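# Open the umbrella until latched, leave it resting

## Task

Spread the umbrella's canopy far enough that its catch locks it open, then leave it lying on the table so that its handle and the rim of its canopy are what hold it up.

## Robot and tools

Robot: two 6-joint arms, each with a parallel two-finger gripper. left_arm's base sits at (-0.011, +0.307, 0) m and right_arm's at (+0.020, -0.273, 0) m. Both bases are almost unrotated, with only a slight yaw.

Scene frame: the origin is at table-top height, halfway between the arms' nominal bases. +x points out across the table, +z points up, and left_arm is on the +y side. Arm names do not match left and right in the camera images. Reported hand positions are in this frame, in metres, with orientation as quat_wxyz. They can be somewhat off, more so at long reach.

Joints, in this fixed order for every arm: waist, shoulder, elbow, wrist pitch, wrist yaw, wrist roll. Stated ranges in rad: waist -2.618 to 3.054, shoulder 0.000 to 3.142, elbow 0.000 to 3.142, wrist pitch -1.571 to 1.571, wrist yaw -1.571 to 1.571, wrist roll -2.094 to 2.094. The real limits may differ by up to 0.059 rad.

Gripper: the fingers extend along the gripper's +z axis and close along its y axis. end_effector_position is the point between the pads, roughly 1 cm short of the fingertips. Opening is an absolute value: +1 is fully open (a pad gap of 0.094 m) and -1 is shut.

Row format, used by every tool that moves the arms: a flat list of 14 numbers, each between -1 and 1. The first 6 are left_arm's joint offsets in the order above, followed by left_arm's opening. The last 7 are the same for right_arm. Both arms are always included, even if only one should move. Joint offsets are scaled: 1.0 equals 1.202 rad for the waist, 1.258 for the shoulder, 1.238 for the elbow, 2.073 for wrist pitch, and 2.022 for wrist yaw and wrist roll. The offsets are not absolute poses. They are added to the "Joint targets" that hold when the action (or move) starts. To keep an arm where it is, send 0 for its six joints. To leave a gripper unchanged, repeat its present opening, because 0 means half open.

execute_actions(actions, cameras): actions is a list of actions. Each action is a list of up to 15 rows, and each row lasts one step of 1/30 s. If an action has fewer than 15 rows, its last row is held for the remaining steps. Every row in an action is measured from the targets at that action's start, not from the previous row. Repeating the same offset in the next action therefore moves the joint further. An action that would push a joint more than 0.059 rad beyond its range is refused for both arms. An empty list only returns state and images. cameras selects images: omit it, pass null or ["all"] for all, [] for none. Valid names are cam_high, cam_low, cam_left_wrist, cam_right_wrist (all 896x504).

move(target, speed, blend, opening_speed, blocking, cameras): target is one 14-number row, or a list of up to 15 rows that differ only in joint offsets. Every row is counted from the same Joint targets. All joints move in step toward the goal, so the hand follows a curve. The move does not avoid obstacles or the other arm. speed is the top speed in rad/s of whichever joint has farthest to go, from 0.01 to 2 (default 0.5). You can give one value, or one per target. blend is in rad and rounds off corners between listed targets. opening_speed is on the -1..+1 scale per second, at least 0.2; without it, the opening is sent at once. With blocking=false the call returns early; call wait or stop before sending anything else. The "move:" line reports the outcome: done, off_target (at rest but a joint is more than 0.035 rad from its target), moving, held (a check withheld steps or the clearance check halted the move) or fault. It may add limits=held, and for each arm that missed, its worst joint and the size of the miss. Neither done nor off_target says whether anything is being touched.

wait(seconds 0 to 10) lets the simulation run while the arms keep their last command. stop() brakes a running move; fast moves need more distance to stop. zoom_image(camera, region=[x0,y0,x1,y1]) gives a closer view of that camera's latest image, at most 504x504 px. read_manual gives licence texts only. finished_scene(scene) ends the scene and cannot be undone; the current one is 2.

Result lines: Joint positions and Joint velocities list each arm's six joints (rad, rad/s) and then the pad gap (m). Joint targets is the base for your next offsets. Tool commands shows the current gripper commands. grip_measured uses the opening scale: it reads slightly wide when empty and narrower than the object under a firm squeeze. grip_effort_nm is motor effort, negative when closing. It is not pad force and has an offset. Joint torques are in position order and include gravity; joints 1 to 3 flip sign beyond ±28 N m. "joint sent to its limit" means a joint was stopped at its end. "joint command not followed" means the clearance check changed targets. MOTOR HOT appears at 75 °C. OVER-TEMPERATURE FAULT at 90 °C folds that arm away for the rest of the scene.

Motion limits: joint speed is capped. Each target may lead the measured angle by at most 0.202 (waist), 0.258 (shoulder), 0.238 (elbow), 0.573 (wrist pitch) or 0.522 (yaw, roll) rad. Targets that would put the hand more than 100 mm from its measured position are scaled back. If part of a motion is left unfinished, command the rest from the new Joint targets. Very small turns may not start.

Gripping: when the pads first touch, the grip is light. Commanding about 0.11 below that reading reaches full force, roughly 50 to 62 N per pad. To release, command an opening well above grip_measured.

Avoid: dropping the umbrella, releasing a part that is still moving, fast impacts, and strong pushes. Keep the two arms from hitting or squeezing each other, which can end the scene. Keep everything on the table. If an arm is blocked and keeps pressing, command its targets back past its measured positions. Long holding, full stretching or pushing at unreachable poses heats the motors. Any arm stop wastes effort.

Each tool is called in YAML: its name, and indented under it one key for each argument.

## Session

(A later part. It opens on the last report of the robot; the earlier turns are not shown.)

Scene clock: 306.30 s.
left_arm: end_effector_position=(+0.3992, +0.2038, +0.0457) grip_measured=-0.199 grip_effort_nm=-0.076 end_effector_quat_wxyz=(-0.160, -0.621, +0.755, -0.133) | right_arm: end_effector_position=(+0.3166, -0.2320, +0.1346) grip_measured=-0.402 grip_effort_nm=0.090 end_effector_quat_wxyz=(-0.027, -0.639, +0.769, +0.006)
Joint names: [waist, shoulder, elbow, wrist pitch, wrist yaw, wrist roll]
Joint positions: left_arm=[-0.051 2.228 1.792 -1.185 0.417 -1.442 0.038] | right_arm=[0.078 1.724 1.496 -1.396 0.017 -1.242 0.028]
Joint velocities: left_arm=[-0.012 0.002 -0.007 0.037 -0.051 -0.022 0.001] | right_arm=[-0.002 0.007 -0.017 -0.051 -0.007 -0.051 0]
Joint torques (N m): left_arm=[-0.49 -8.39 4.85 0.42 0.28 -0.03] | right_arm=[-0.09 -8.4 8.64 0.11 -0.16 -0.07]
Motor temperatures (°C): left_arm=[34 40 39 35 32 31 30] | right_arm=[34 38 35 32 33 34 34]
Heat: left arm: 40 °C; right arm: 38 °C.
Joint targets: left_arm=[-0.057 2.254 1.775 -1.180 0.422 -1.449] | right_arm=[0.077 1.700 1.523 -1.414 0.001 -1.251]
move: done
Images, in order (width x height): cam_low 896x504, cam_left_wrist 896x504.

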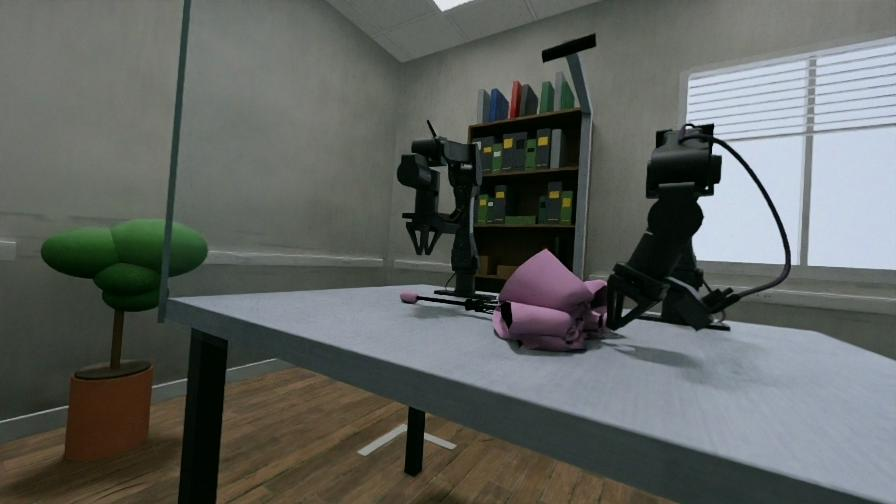

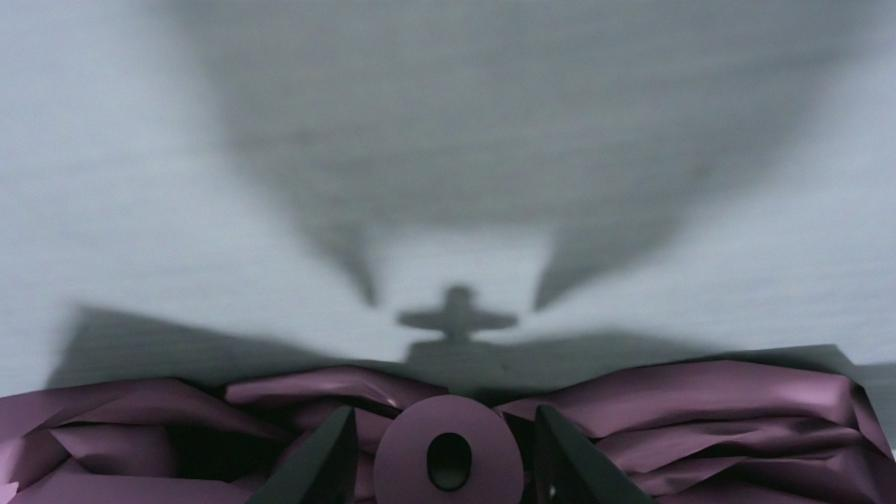

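move:
  target: [0, 0, 0, 0, 0, 0, -0.93, 0, 0, 0, 0, 0, 0, -0.4]
  opening_speed: 0.35
  cameras: ["cam_left_wrist", "cam_low"]

zoom_image:
  camera: "cam_left_wrist"
  region: [340, 304, 540, 504]

zoom_image:
  camera: "cam_low"
  region: [560, 270, 660, 350]

Scene clock: 310.80 s.
left_arm: end_effector_position=(+0.3996, +0.2038, +0.0457) grip_measured=-0.874 grip_effort_nm=-1.018 end_effector_quat_wxyz=(-0.159, -0.621, +0.755, -0.134) | right_arm: end_effector_position=(+0.3166, -0.2320, +0.1346) grip_measured=-0.402 grip_effort_nm=0.076 end_effector_quat_wxyz=(-0.027, -0.639, +0.769, +0.006)
Joint names: [waist, shoulder, elbow, wrist pitch, wrist yaw, wrist roll]
Joint positions: left_arm=[-0.051 2.228 1.792 -1.183 0.417 -1.443 0.006] | right_arm=[0.078 1.724 1.496 -1.396 0.017 -1.242 0.028]
Joint velocities: left_arm=[0.002 -0.007 0.002 -0.066 0.037 0.037 -0.001] | right_arm=[0.002 0.012 0.002 -0.037 -0.022 -0.007 0]
Joint torques (N m): left_arm=[-0.51 -8.4 4.82 0.41 0.28 -0.03] | right_arm=[-0.08 -8.39 8.59 0.11 -0.18 -0.07]
Motor temperatures (°C): left_arm=[34 40 39 35 32 31 30] | right_arm=[34 38 35 32 33 34 34]
Heat: left arm: 40 °C; right arm: 38 °C.
Joint targets: left_arm=[-0.057 2.254 1.775 -1.181 0.422 -1.449] | right_arm=[0.077 1.700 1.523 -1.414 0.001 -1.251]
move: done
Images, in order (width x height): cam_low 896x504, cam_left_wrist 896x504.

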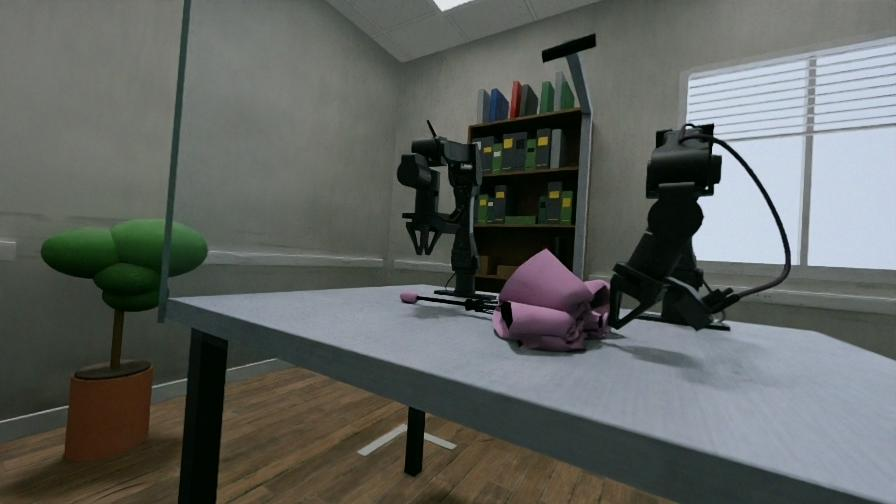

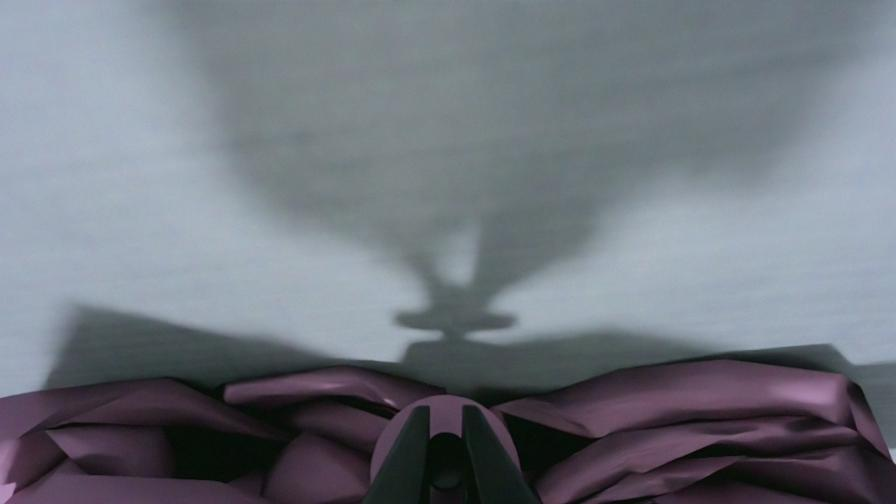

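Scaled by 2.520 from the camera's 896x504 image, which has a finer 1280x720 frame.

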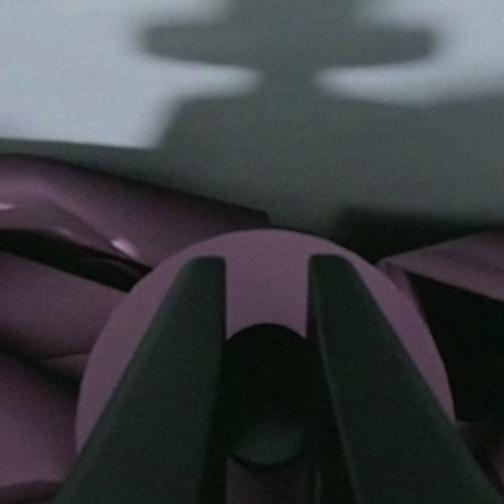

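Scaled by 5.040 from the camera's 896x504 image, which has a finer 1280x720 frame.

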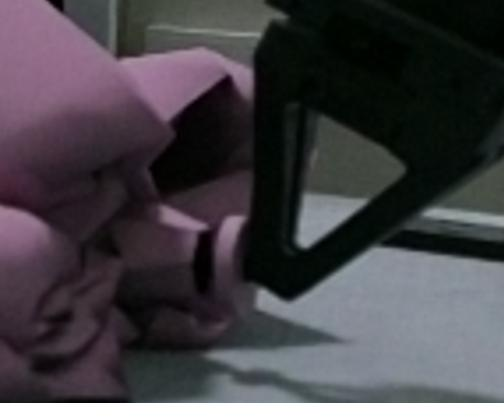

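move:
  target: [-0.0362, -0.2006, -0.064, 0.0324, -0.0488, -0.0107, -0.93, 0, 0, 0, 0, 0, 0, -0.4]
  speed: 0.2
  cameras: ["cam_left_wrist", "cam_low", "cam_high"]

zoom_image:
  camera: "cam_low"
  region: [380, 200, 680, 370]

Scene clock: 369.53 s.
left_arm: end_effector_position=(+0.3990, +0.2000, +0.0983) grip_measured=-0.875 grip_effort_nm=-1.043 end_effector_quat_wxyz=(-0.071, -0.605, +0.777, -0.161) | right_arm: end_effector_position=(+0.3166, -0.2320, +0.1346) grip_measured=-0.402 grip_effort_nm=0.085 end_effector_quat_wxyz=(-0.027, -0.639, +0.769, +0.006)
Joint names: [waist, shoulder, elbow, wrist pitch, wrist yaw, wrist roll]
Joint positions: left_arm=[-0.094 2.032 1.713 -1.121 0.329 -1.466 0.006] | right_arm=[0.078 1.724 1.496 -1.396 0.017 -1.242 0.028]
Joint velocities: left_arm=[-0.007 -0.007 0.007 0.022 0.066 -0.022 -0.001] | right_arm=[0.002 0.012 -0.002 0.066 -0.037 -0.037 0]
Joint torques (N m): left_arm=[-0.46 -11.51 5.29 0.83 0.12 -0.01] | right_arm=[-0.09 -8.34 8.64 0.11 -0.17 -0.06]
Motor temperatures (°C): left_arm=[34 40 39 34 32 31 32] | right_arm=[34 38 35 32 33 34 34]
Heat: left arm: 40 °C; right arm: 38 °C.
Joint targets: left_arm=[-0.100 2.001 1.696 -1.113 0.323 -1.471] | right_arm=[0.077 1.700 1.523 -1.414 0.001 -1.251]
move: done
Images, in order (width x height): cam_high 896x504, cam_low 896x504, cam_left_wrist 896x504.

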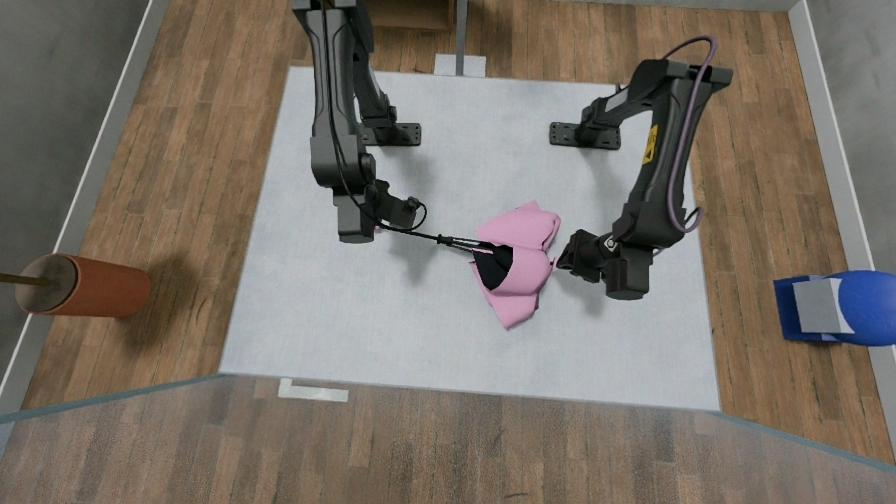

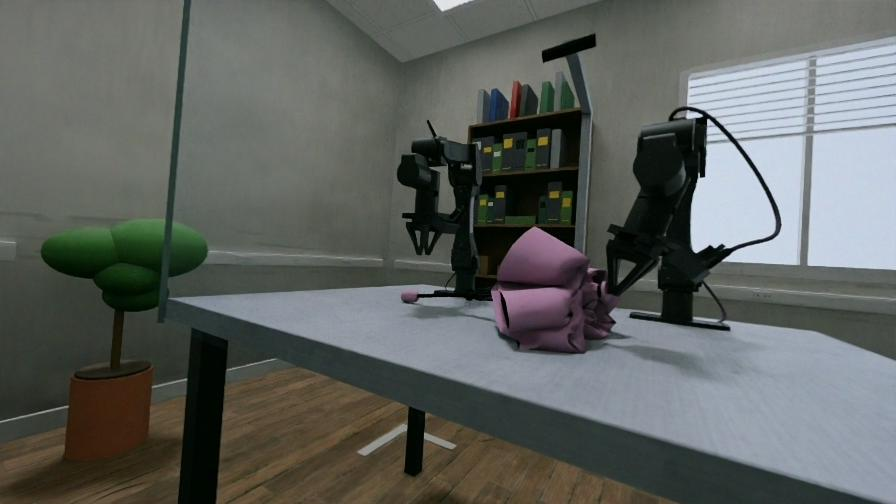

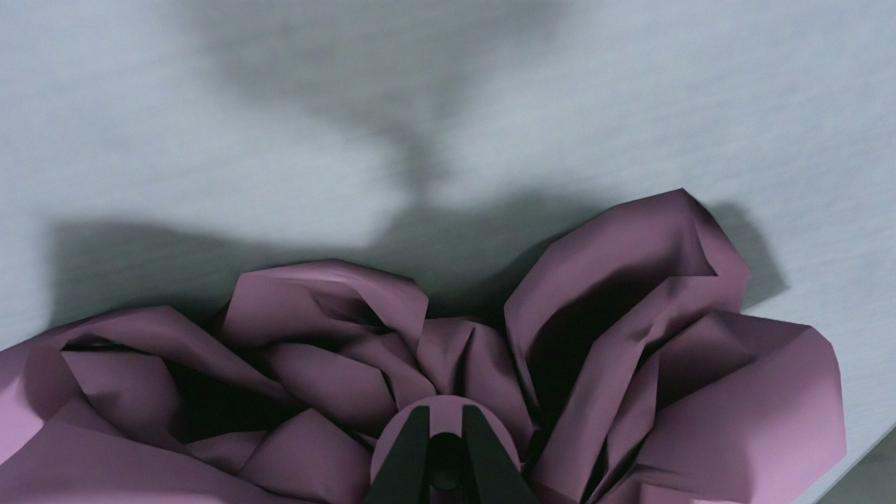

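Scaled by 1.680 from the camera's 896x504 image, which has a finer 1280x720 frame.

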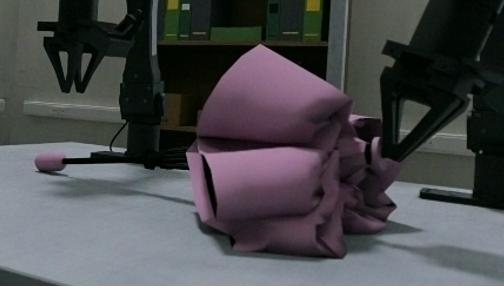

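move:
  target:
    - [-0.0635, -0.1371, -0.0363, 0.0275, -0.0539, -0.0069, -0.93, 0, 0, 0, 0, 0, 0, -0.4]
    - [-0.1506, -0.2250, 0.0178, 0.0217, -0.1226, -0.0035, -0.93, 0, 0, 0, 0, 0, 0, -0.4]
  speed: 0.25
  blend: 0.04
  cameras: ["cam_left_wrist", "cam_low", "cam_high"]

zoom_image:
  camera: "cam_low"
  region: [380, 180, 680, 350]

zoom_image:
  camera: "cam_high"
  region: [360, 180, 640, 340]

Scene clock: 374.87 s.
left_arm: end_effector_position=(+0.3863, +0.1674, +0.2026) grip_measured=-0.875 grip_effort_nm=-1.033 end_effector_quat_wxyz=(+0.106, -0.535, +0.814, -0.201) | right_arm: end_effector_position=(+0.3166, -0.2320, +0.1346) grip_measured=-0.402 grip_effort_nm=0.085 end_effector_quat_wxyz=(-0.027, -0.639, +0.769, +0.006)
Joint names: [waist, shoulder, elbow, wrist pitch, wrist yaw, wrist roll]
Joint positions: left_arm=[-0.275 1.743 1.689 -1.067 0.09 -1.485 0.006] | right_arm=[0.078 1.724 1.496 -1.396 0.017 -1.242 0.028]
Joint velocities: left_arm=[-0.002 0.002 -0.002 -0.051 -0.022 0.007 0] | right_arm=[-0.022 -0.012 -0.002 -0.037 -0.022 0.022 0]
Joint torques (N m): left_arm=[-0.44 -9.2 9.4 1.37 -0.12 0.12] | right_arm=[-0.08 -8.36 8.57 0.1 -0.16 -0.08]
Motor temperatures (°C): left_arm=[34 41 39 34 32 31 32] | right_arm=[34 38 35 32 33 34 34]
Heat: left arm: 41 °C; right arm: 38 °C.
Joint targets: left_arm=[-0.281 1.718 1.718 -1.069 0.075 -1.478] | right_arm=[0.077 1.700 1.523 -1.414 0.001 -1.251]
move: done
Images, in order (width x height): cam_high 896x504, cam_low 896x504, cam_left_wrist 896x504.

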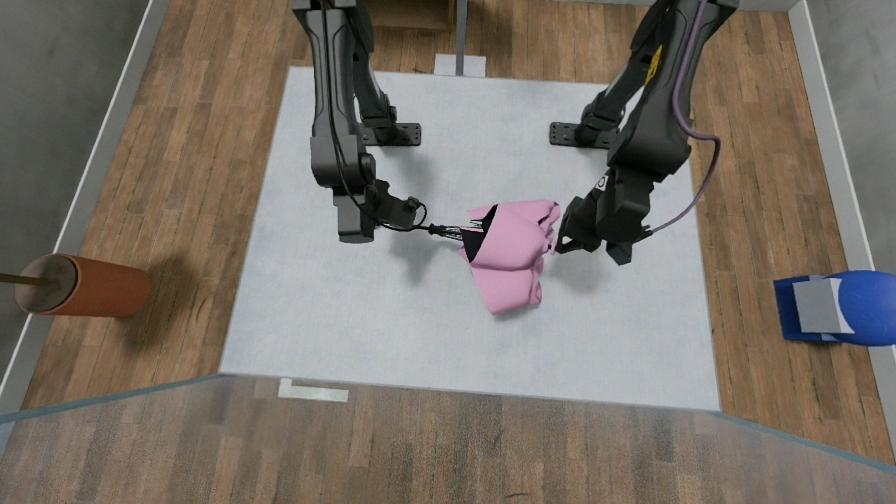

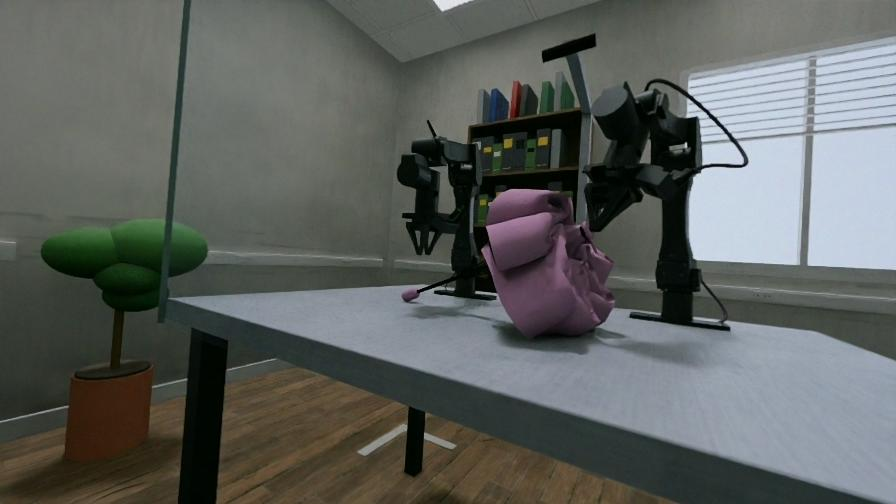

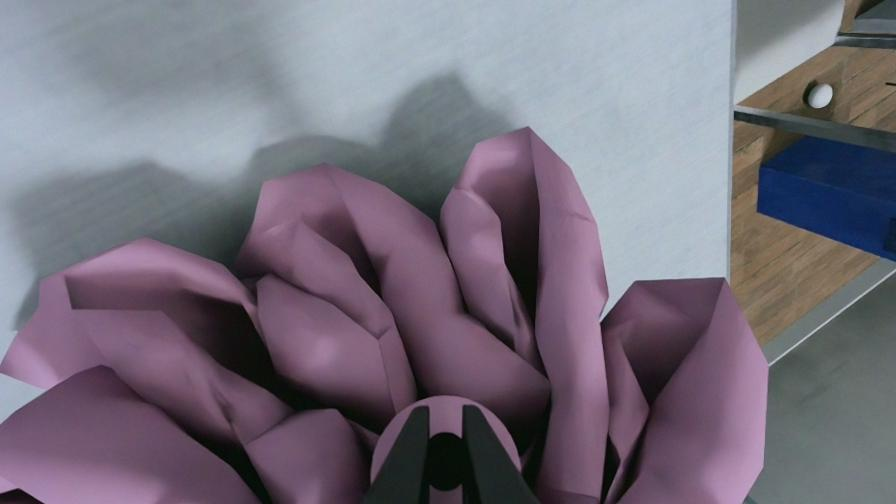

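Scaled by 1.680 from the camera's 896x504 image, which has a finer 1280x720 frame.

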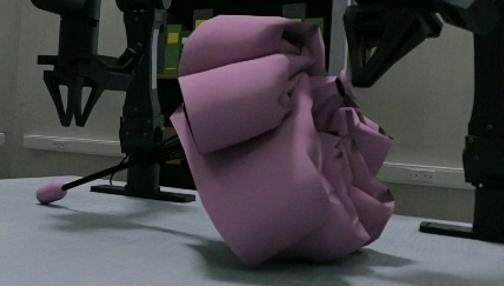

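Scaled by 1.800 from the camera's 896x504 image, which has a finer 1280x720 frame.

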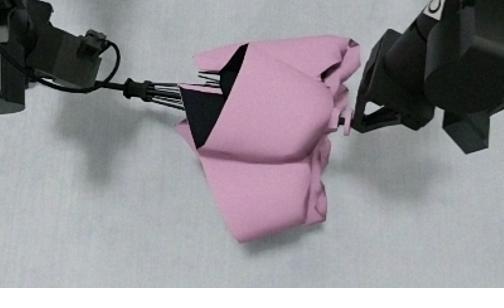

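move:
  target: [0, 0, 0.0242, 0, 0, 0, -0.93, -0.1903, -0.4688, -0.7954, 0.5757, -0.4744, 0.0559, -0.4]
  speed: 0.6
  cameras: ["cam_right_wrist", "cam_low", "cam_high"]

Scene clock: 417.03 s.
left_arm: end_effector_position=(+0.3895, +0.1667, +0.2100) grip_measured=-0.875 grip_effort_nm=-1.043 end_effector_quat_wxyz=(+0.112, -0.533, +0.812, -0.208) | right_arm: end_effector_position=(+0.2986, -0.1504, +0.1484) grip_measured=-0.402 grip_effort_nm=0.085 end_effector_quat_wxyz=(+0.514, -0.568, +0.626, +0.148)
Joint names: [waist, shoulder, elbow, wrist pitch, wrist yaw, wrist roll]
Joint positions: left_arm=[-0.275 1.743 1.711 -1.069 0.089 -1.484 0.006] | right_arm=[-0.145 1.128 0.557 -0.232 -0.933 -1.151 0.028]
Joint velocities: left_arm=[-0.002 0.002 0.002 -0.051 0.007 0.007 0] | right_arm=[-0.017 -0.017 0.007 -0.081 -0.007 -0.007 0]
Joint torques (N m): left_arm=[-0.44 -9.21 10.09 1.43 -0.1 0.11] | right_arm=[-0.58 -3.85 5.5 1.45 -0.66 0.14]
Motor temperatures (°C): left_arm=[34 39 41 36 32 31 33] | right_arm=[34 38 35 32 33 34 34]
Heat: left arm: 41 °C; right arm: 38 °C.
Joint targets: left_arm=[-0.281 1.718 1.748 -1.069 0.075 -1.478] | right_arm=[-0.151 1.110 0.538 -0.221 -0.959 -1.138]
move: off_target (left_arm); left_arm: the elbow is farthest, 0.037 rad from its target
Images, in order (width x height): cam_high 896x504, cam_low 896x504, cam_right_wrist 896x504.

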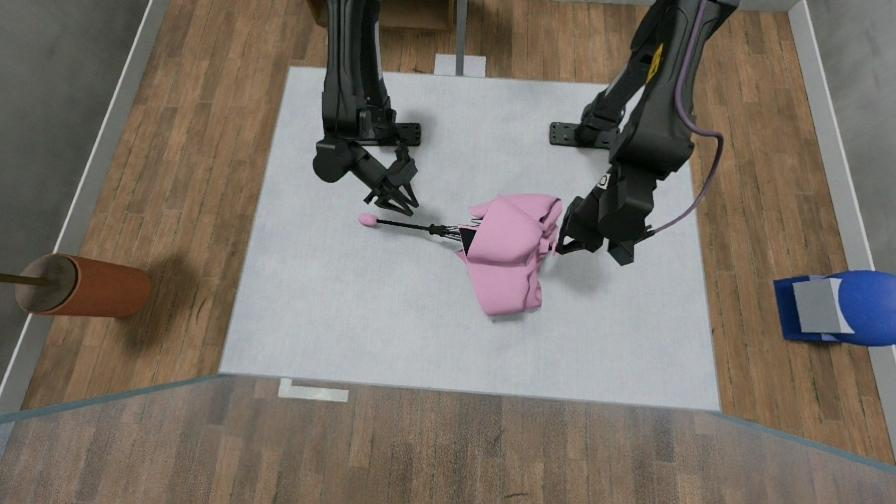

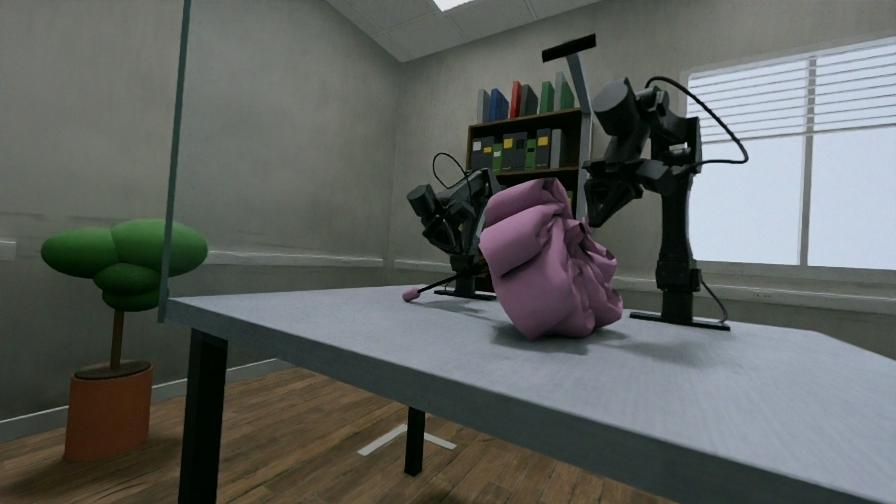

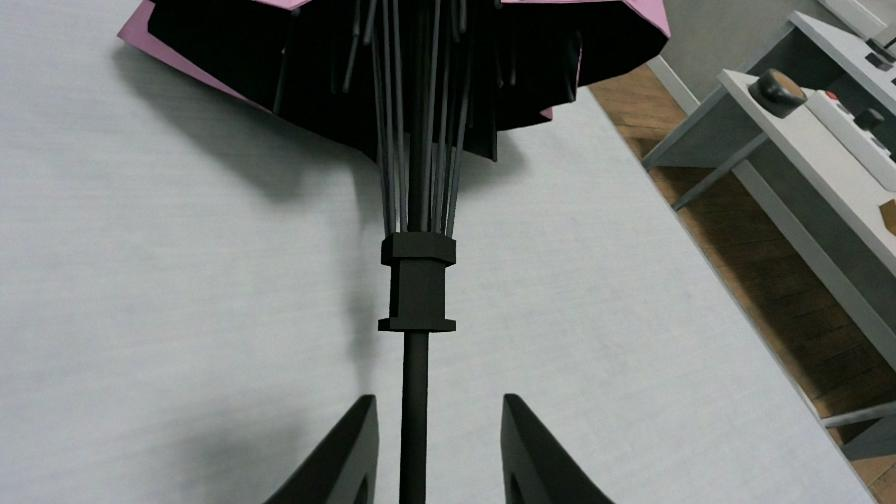

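zoom_image:
  camera: "cam_right_wrist"
  region: [340, 200, 500, 360]

zoom_image:
  camera: "cam_right_wrist"
  region: [340, 340, 540, 504]

zoom_image:
  camera: "cam_low"
  region: [380, 160, 680, 350]

Scaled by 3.150 from the camera's 896x504 image, which has a finer 1280x720 frame.

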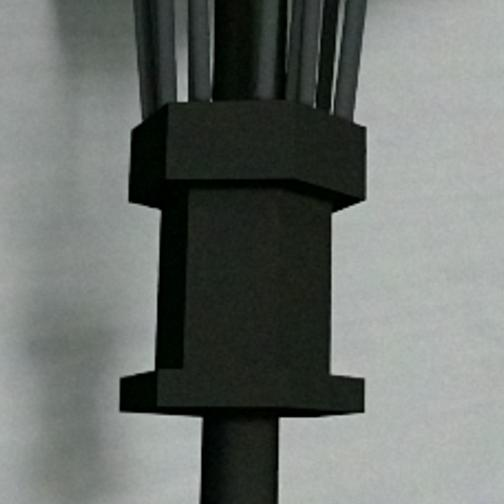

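Scaled by 2.520 from the camera's 896x504 image, which has a finer 1280x720 frame.

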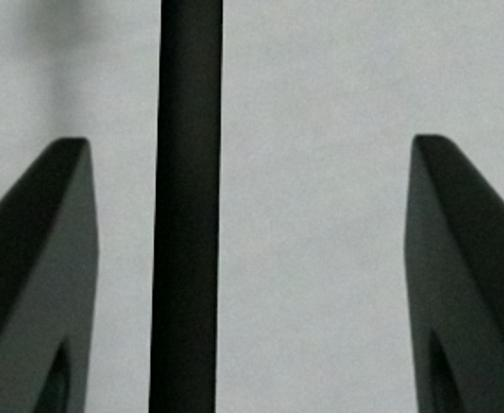

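Scaled by 1.680 from the camera's 896x504 image, which has a finer 1280x720 frame.

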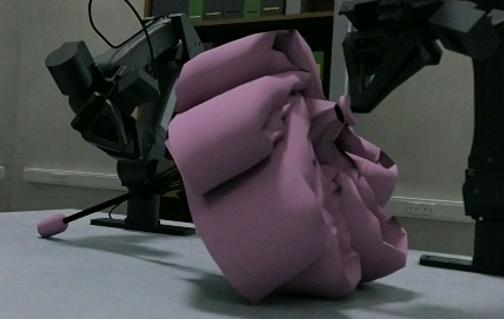

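move:
  target: [0, 0, 0, 0, 0, 0, -0.93, 0.0485, 0.1077, -0.0786, 0.128, 0.028, 0.0318, -0.4]
  speed: 0.25
  cameras: ["cam_right_wrist"]

zoom_image:
  camera: "cam_right_wrist"
  region: [320, 250, 560, 500]

Scene clock: 441.67 s.
left_arm: end_effector_position=(+0.3895, +0.1667, +0.2100) grip_measured=-0.875 grip_effort_nm=-1.038 end_effector_quat_wxyz=(+0.112, -0.533, +0.812, -0.208) | right_arm: end_effector_position=(+0.3076, -0.1413, +0.1161) grip_measured=-0.402 grip_effort_nm=0.071 end_effector_quat_wxyz=(+0.518, -0.566, +0.625, +0.147)
Joint names: [waist, shoulder, elbow, wrist pitch, wrist yaw, wrist roll]
Joint positions: left_arm=[-0.275 1.743 1.711 -1.069 0.089 -1.484 0.006] | right_arm=[-0.098 1.238 0.459 0.033 -0.903 -1.086 0.028]
Joint velocities: left_arm=[-0.002 -0.012 -0.002 -0.007 -0.007 -0.022 -0.001] | right_arm=[-0.017 0.007 0.002 -0.007 -0.081 0.066 0]
Joint torques (N m): left_arm=[-0.46 -9.21 10.11 1.43 -0.1 0.11] | right_arm=[0.53 -2.36 5.15 1.52 -0.34 0.13]
Motor temperatures (°C): left_arm=[34 39 41 37 32 31 33] | right_arm=[34 36 35 34 33 34 34]
Heat: left arm: 41 °C; right arm: 36 °C.
Joint targets: left_arm=[-0.281 1.718 1.748 -1.069 0.075 -1.478] | right_arm=[-0.093 1.245 0.441 0.045 -0.902 -1.073]
move: off_target (left_arm); left_arm: the elbow is farthest, 0.037 rad from its target
Images, in order (width x height): cam_right_wrist 896x504.

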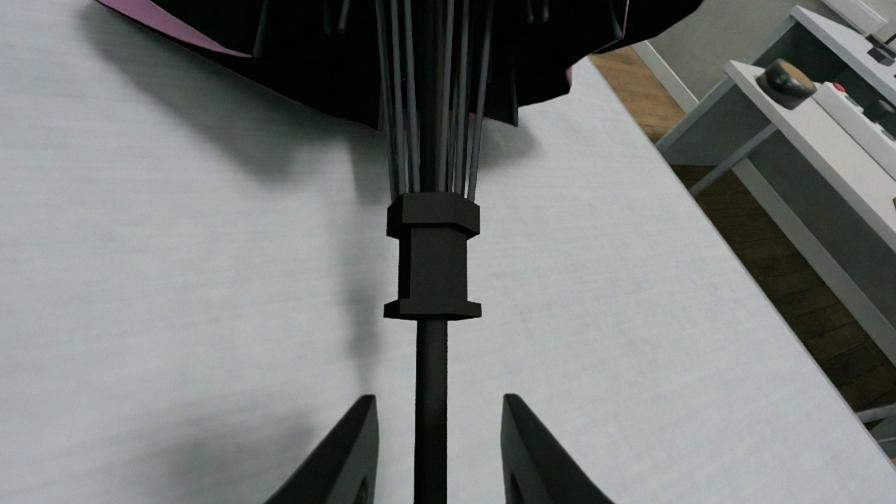

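Scaled by 2.016 from the camera's 896x504 image, which has a finer 1280x720 frame.

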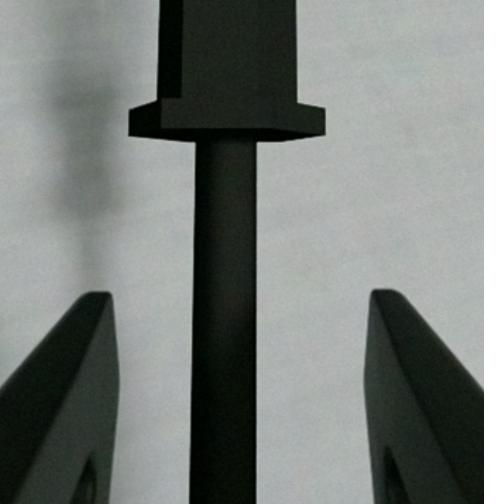

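move:
  target: [0, 0, 0, 0, 0, 0, -0.93, 0.0424, 0.1208, -0.0291, 0.1105, 0.019, 0.0262, -0.4]
  speed: 0.15
  cameras: ["cam_right_wrist", "cam_low"]

zoom_image:
  camera: "cam_right_wrist"
  region: [320, 250, 560, 500]

zoom_image:
  camera: "cam_low"
  region: [380, 160, 680, 350]

Scene clock: 453.63 s.
left_arm: end_effector_position=(+0.3895, +0.1667, +0.2100) grip_measured=-0.875 grip_effort_nm=-1.038 end_effector_quat_wxyz=(+0.112, -0.533, +0.812, -0.208) | right_arm: end_effector_position=(+0.3201, -0.1308, +0.0907) grip_measured=-0.402 grip_effort_nm=0.085 end_effector_quat_wxyz=(+0.518, -0.566, +0.624, +0.147)
Joint names: [waist, shoulder, elbow, wrist pitch, wrist yaw, wrist roll]
Joint positions: left_arm=[-0.275 1.743 1.711 -1.069 0.089 -1.484 0.006] | right_arm=[-0.048 1.388 0.423 0.262 -0.865 -1.033 0.028]
Joint velocities: left_arm=[-0.002 0.007 -0.007 -0.022 -0.007 -0.066 0.001] | right_arm=[0.007 -0.002 0.002 -0.051 0.007 -0.081 -0.001]
Joint torques (N m): left_arm=[-0.44 -9.2 10.1 1.43 -0.09 0.1] | right_arm=[0.55 -2.91 4.6 1.59 -0.31 0.13]
Motor temperatures (°C): left_arm=[34 39 40 37 32 31 33] | right_arm=[34 36 35 35 33 34 34]
Heat: left arm: 40 °C; right arm: 36 °C.
Joint targets: left_arm=[-0.281 1.718 1.748 -1.068 0.075 -1.478] | right_arm=[-0.042 1.397 0.405 0.274 -0.864 -1.021]
move: off_target (left_arm); left_arm: the elbow is farthest, 0.037 rad from its target
Images, in order (width x height): cam_low 896x504, cam_right_wrist 896x504.

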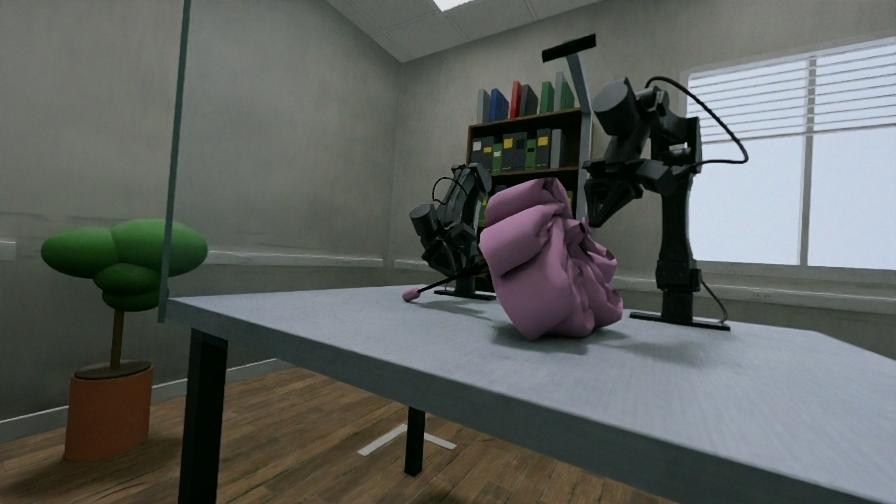

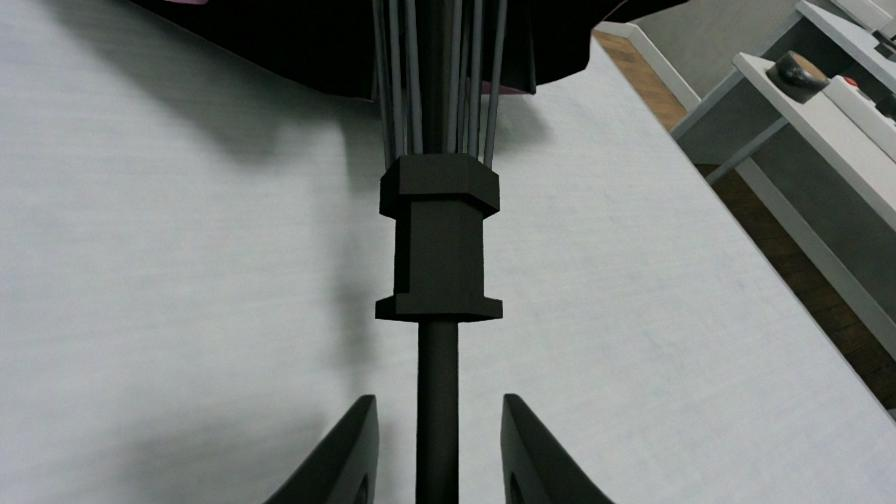

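Scaled by 2.016 from the camera's 896x504 image, which has a finer 1280x720 frame.

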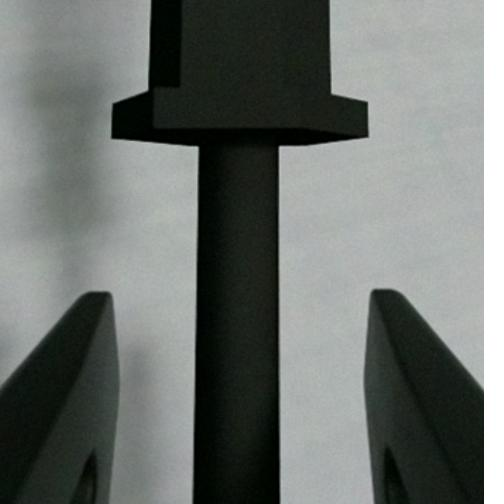

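Scaled by 1.680 from the camera's 896x504 image, which has a finer 1280x720 frame.

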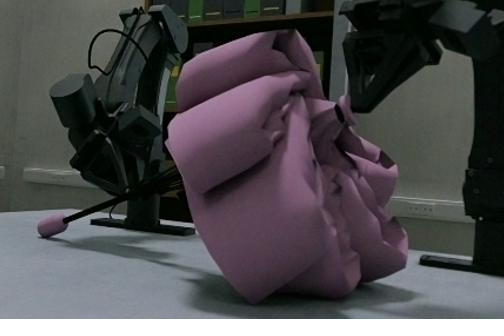

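execute_actions:
  actions: []
  cameras: ["cam_right_wrist"]

Scene clock: 466.87 s.
left_arm: end_effector_position=(+0.3895, +0.1667, +0.2100) grip_measured=-0.875 grip_effort_nm=-1.038 end_effector_quat_wxyz=(+0.112, -0.533, +0.812, -0.208) | right_arm: end_effector_position=(+0.3202, -0.1308, +0.0908) grip_measured=-0.402 grip_effort_nm=0.076 end_effector_quat_wxyz=(+0.518, -0.566, +0.624, +0.147)
Joint names: [waist, shoulder, elbow, wrist pitch, wrist yaw, wrist roll]
Joint positions: left_arm=[-0.275 1.743 1.711 -1.069 0.089 -1.484 0.006] | right_arm=[-0.048 1.388 0.423 0.262 -0.865 -1.033 0.028]
Joint velocities: left_arm=[-0.002 0.007 -0.027 -0.022 -0.066 -0.037 0.001] | right_arm=[-0.017 -0.017 0.007 -0.037 0.037 0.022 0]
Joint torques (N m): left_arm=[-0.47 -9.2 10.1 1.43 -0.09 0.1] | right_arm=[0.53 -2.93 4.6 1.58 -0.31 0.14]
Motor temperatures (°C): left_arm=[34 39 41 37 32 31 33] | right_arm=[34 35 35 35 33 34 34]
Heat: left arm: 41 °C; right arm: 35 °C.
Joint targets: left_arm=[-0.281 1.718 1.748 -1.068 0.075 -1.478] | right_arm=[-0.042 1.397 0.405 0.274 -0.864 -1.020]
Tool commands: left_gripper/opening=-0.93 right_gripper/opening=-0.4
Images, in order (width x height): cam_right_wrist 896x504.

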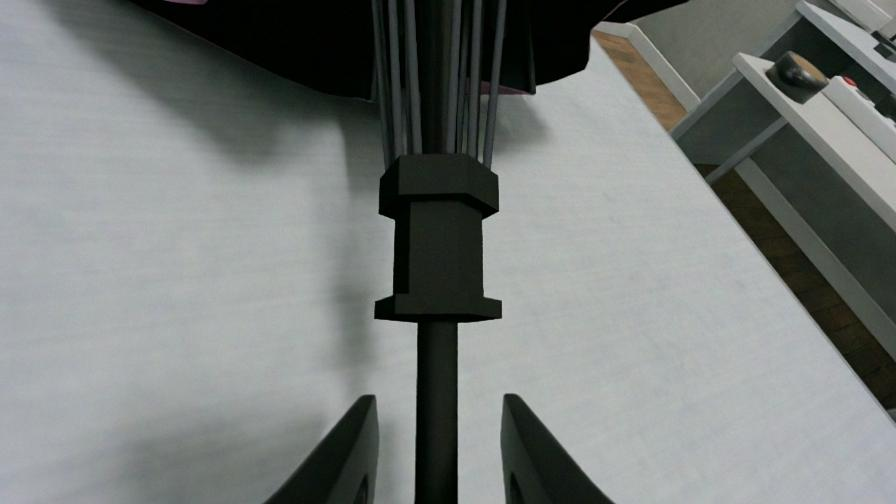

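move:
  target: [0,0,0,0,0,0,-0.93,0.0348,-0.0036,0.0069,0.0075,0.0158,0.0183,-0.66]
  speed: 0.1
  opening_speed: 0.4
  cameras: ["cam_right_wrist"]

Scene clock: 508.07 s.
left_arm: end_effector_position=(+0.3894, +0.1671, +0.2098) grip_measured=-0.875 grip_effort_nm=-1.038 end_effector_quat_wxyz=(+0.113, -0.533, +0.812, -0.207) | right_arm: end_effector_position=(+0.3195, -0.1218, +0.0907) grip_measured=-0.658 grip_effort_nm=-0.149 end_effector_quat_wxyz=(+0.515, -0.566, +0.626, +0.150)
Joint names: [waist, shoulder, elbow, wrist pitch, wrist yaw, wrist roll]
Joint positions: left_arm=[-0.275 1.743 1.711 -1.07 0.087 -1.484 0.006] | right_arm=[-0.006 1.388 0.423 0.28 -0.834 -0.997 0.016]
Joint velocities: left_arm=[0.012 -0.027 -0.007 0.007 0.022 -0.037 0] | right_arm=[0.007 0.012 0.007 -0.007 0.007 0.051 0]
Joint torques (N m): left_arm=[-0.46 -9.2 10.11 1.44 -0.08 0.11] | right_arm=[0.55 -3.28 5.34 1.57 -0.29 0.13]
Motor temperatures (°C): left_arm=[34 39 41 37 32 31 34] | right_arm=[34 35 35 37 33 34 34]
Heat: left arm: 41 °C; right arm: 37 °C.
Joint targets: left_arm=[-0.281 1.718 1.748 -1.068 0.075 -1.478] | right_arm=[0.000 1.393 0.414 0.289 -0.832 -0.984]
move: off_target (left_arm); left_arm: the elbow is farthest, 0.037 rad from its target
Images, in order (width x height): cam_right_wrist 896x504.

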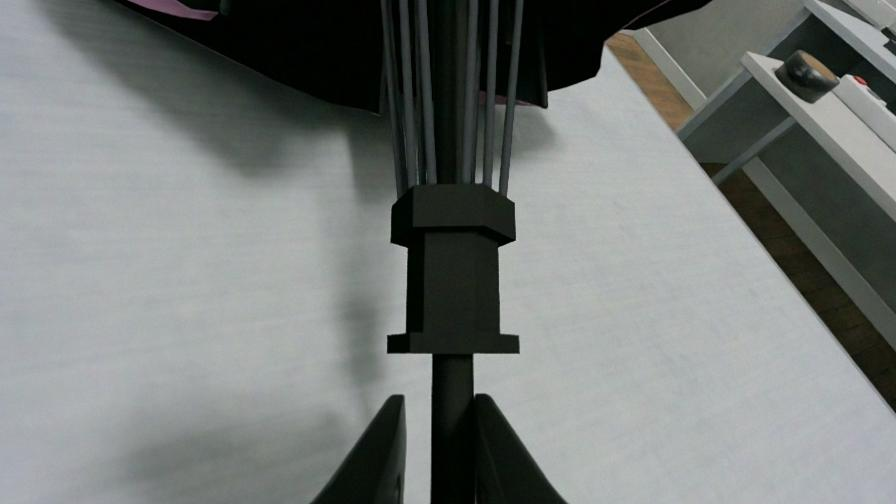

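move:
  target: [0,0,0,0,0,0,-0.93,0.0166,-0.0159,0.0283,0.0034,0.0084,0.0099,-0.66]
  speed: 0.1
  cameras: ["cam_right_wrist"]

Scene clock: 519.50 s.
left_arm: end_effector_position=(+0.3892, +0.1674, +0.2097) grip_measured=-0.875 grip_effort_nm=-1.043 end_effector_quat_wxyz=(+0.113, -0.534, +0.812, -0.206) | right_arm: end_effector_position=(+0.3203, -0.1187, +0.0903) grip_measured=-0.658 grip_effort_nm=-0.149 end_effector_quat_wxyz=(+0.513, -0.565, +0.629, +0.148)
Joint names: [waist, shoulder, elbow, wrist pitch, wrist yaw, wrist roll]
Joint positions: left_arm=[-0.275 1.743 1.711 -1.071 0.085 -1.484 0.006] | right_arm=[0.012 1.388 0.423 0.289 -0.812 -0.977 0.016]
Joint velocities: left_arm=[-0.012 -0.012 -0.007 0.037 -0.051 -0.066 0] | right_arm=[-0.007 -0.007 0.012 -0.022 -0.037 0.007 -0.001]
Joint torques (N m): left_arm=[-0.46 -9.2 10.09 1.46 -0.06 0.11] | right_arm=[0.73 -4.88 8.38 1.58 -0.32 0.13]
Motor temperatures (°C): left_arm=[34 39 41 38 32 31 34] | right_arm=[34 35 35 37 33 34 34]
Heat: left arm: 41 °C; right arm: 37 °C.
Joint targets: left_arm=[-0.281 1.718 1.748 -1.068 0.075 -1.478] | right_arm=[0.020 1.373 0.449 0.296 -0.815 -0.963]
move: off_target (left_arm); left_arm: the elbow is farthest, 0.037 rad from its target
Images, in order (width x height): cam_right_wrist 896x504.

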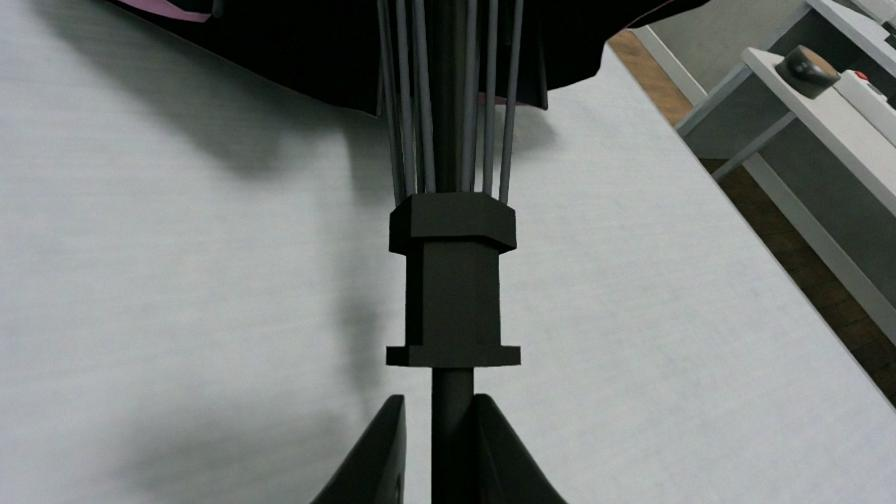

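move:
  target: [0,0,0,0,0,0,-0.93,0,-0.0064,0.0129,0,0,0,-0.66]
  speed: 0.1
  cameras: ["cam_right_wrist"]

Scene clock: 522.80 s.
left_arm: end_effector_position=(+0.3892, +0.1674, +0.2097) grip_measured=-0.875 grip_effort_nm=-1.028 end_effector_quat_wxyz=(+0.113, -0.534, +0.812, -0.206) | right_arm: end_effector_position=(+0.3236, -0.1178, +0.0946) grip_measured=-0.658 grip_effort_nm=-0.149 end_effector_quat_wxyz=(+0.517, -0.566, +0.626, +0.146)
Joint names: [waist, shoulder, elbow, wrist pitch, wrist yaw, wrist roll]
Joint positions: left_arm=[-0.275 1.743 1.711 -1.071 0.085 -1.484 0.006] | right_arm=[0.014 1.388 0.435 0.29 -0.812 -0.976 0.016]
Joint velocities: left_arm=[0.007 0.002 0.002 -0.007 -0.051 -0.007 0.001] | right_arm=[0.012 0.002 0.007 -0.007 0.007 0.051 -0.001]
Joint torques (N m): left_arm=[-0.47 -9.2 10.13 1.46 -0.07 0.11] | right_arm=[0.59 -5.52 8.79 1.58 -0.31 0.13]
Motor temperatures (°C): left_arm=[34 39 41 38 32 31 34] | right_arm=[34 35 35 37 33 34 34]
Heat: left arm: 41 °C; right arm: 37 °C.
Joint targets: left_arm=[-0.281 1.718 1.748 -1.068 0.075 -1.478] | right_arm=[0.020 1.365 0.465 0.296 -0.815 -0.964]
move: off_target (left_arm); left_arm: the elbow is farthest, 0.037 rad from its target
Images, in order (width x height): cam_right_wrist 896x504.

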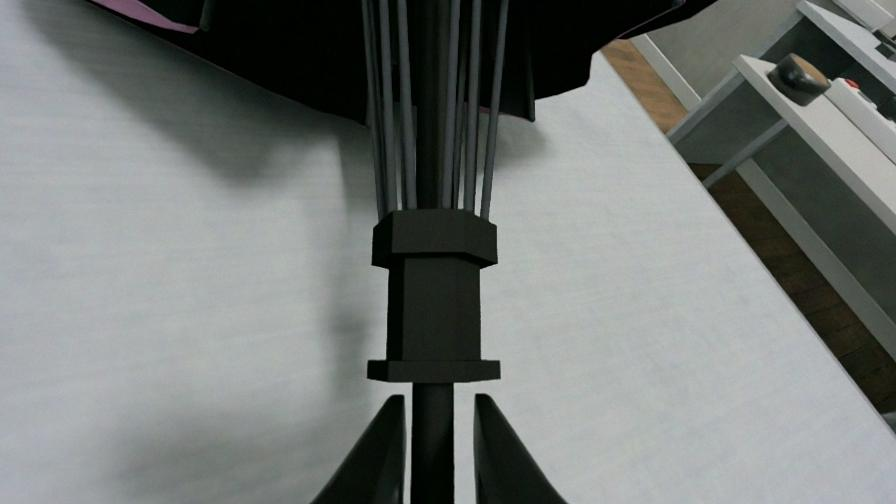

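move:
  target: [0,0,0,0,0,0,-0.93,0.0520,-0.0064,0.0113,0.0068,0.0218,0.0262,-0.66]
  speed: 0.08
  cameras: ["cam_right_wrist"]

Scene clock: 539.63 s.
left_arm: end_effector_position=(+0.3905, +0.1711, +0.2094) grip_measured=-0.875 grip_effort_nm=-1.033 end_effector_quat_wxyz=(+0.121, -0.536, +0.812, -0.200) | right_arm: end_effector_position=(+0.3237, -0.1067, +0.0954) grip_measured=-0.658 grip_effort_nm=-0.149 end_effector_quat_wxyz=(+0.509, -0.563, +0.634, +0.147)
Joint names: [waist, shoulder, elbow, wrist pitch, wrist yaw, wrist roll]
Joint positions: left_arm=[-0.275 1.743 1.711 -1.071 0.064 -1.483 0.006] | right_arm=[0.071 1.382 0.445 0.29 -0.757 -0.924 0.016]
Joint velocities: left_arm=[-0.002 -0.022 0.007 0.037 0.007 -0.051 0] | right_arm=[0.002 -0.022 -0.012 0.007 -0.007 0.037 0]
Joint torques (N m): left_arm=[-0.44 -9.18 10.11 1.46 0.13 0.11] | right_arm=[1.13 -5.81 9.22 1.74 -0.43 0.14]
Motor temperatures (°C): left_arm=[34 39 41 38 32 31 34] | right_arm=[34 35 36 38 33 34 34]
Heat: left arm: 41 °C; right arm: 38 °C.
Joint targets: left_arm=[-0.281 1.718 1.748 -1.068 0.075 -1.478] | right_arm=[0.082 1.357 0.479 0.310 -0.771 -0.910]
move: off_target (left_arm); left_arm: the elbow is farthest, 0.037 rad from its target
Images, in order (width x height): cam_right_wrist 896x504.

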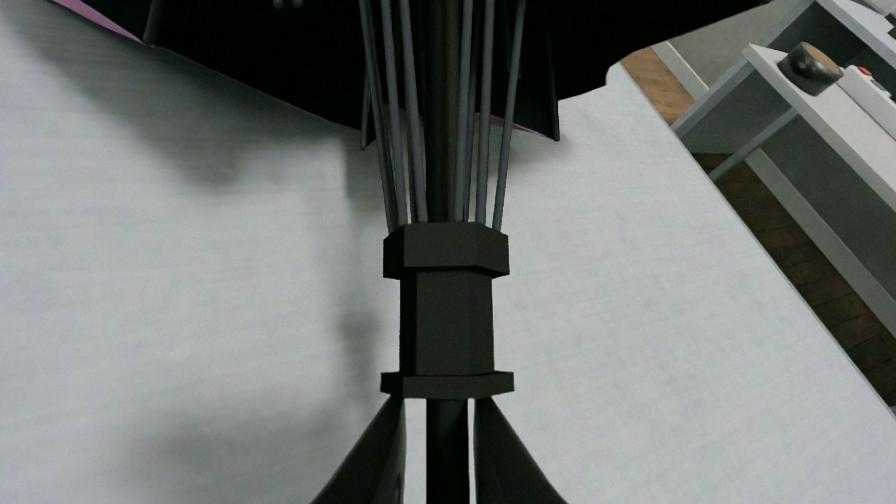

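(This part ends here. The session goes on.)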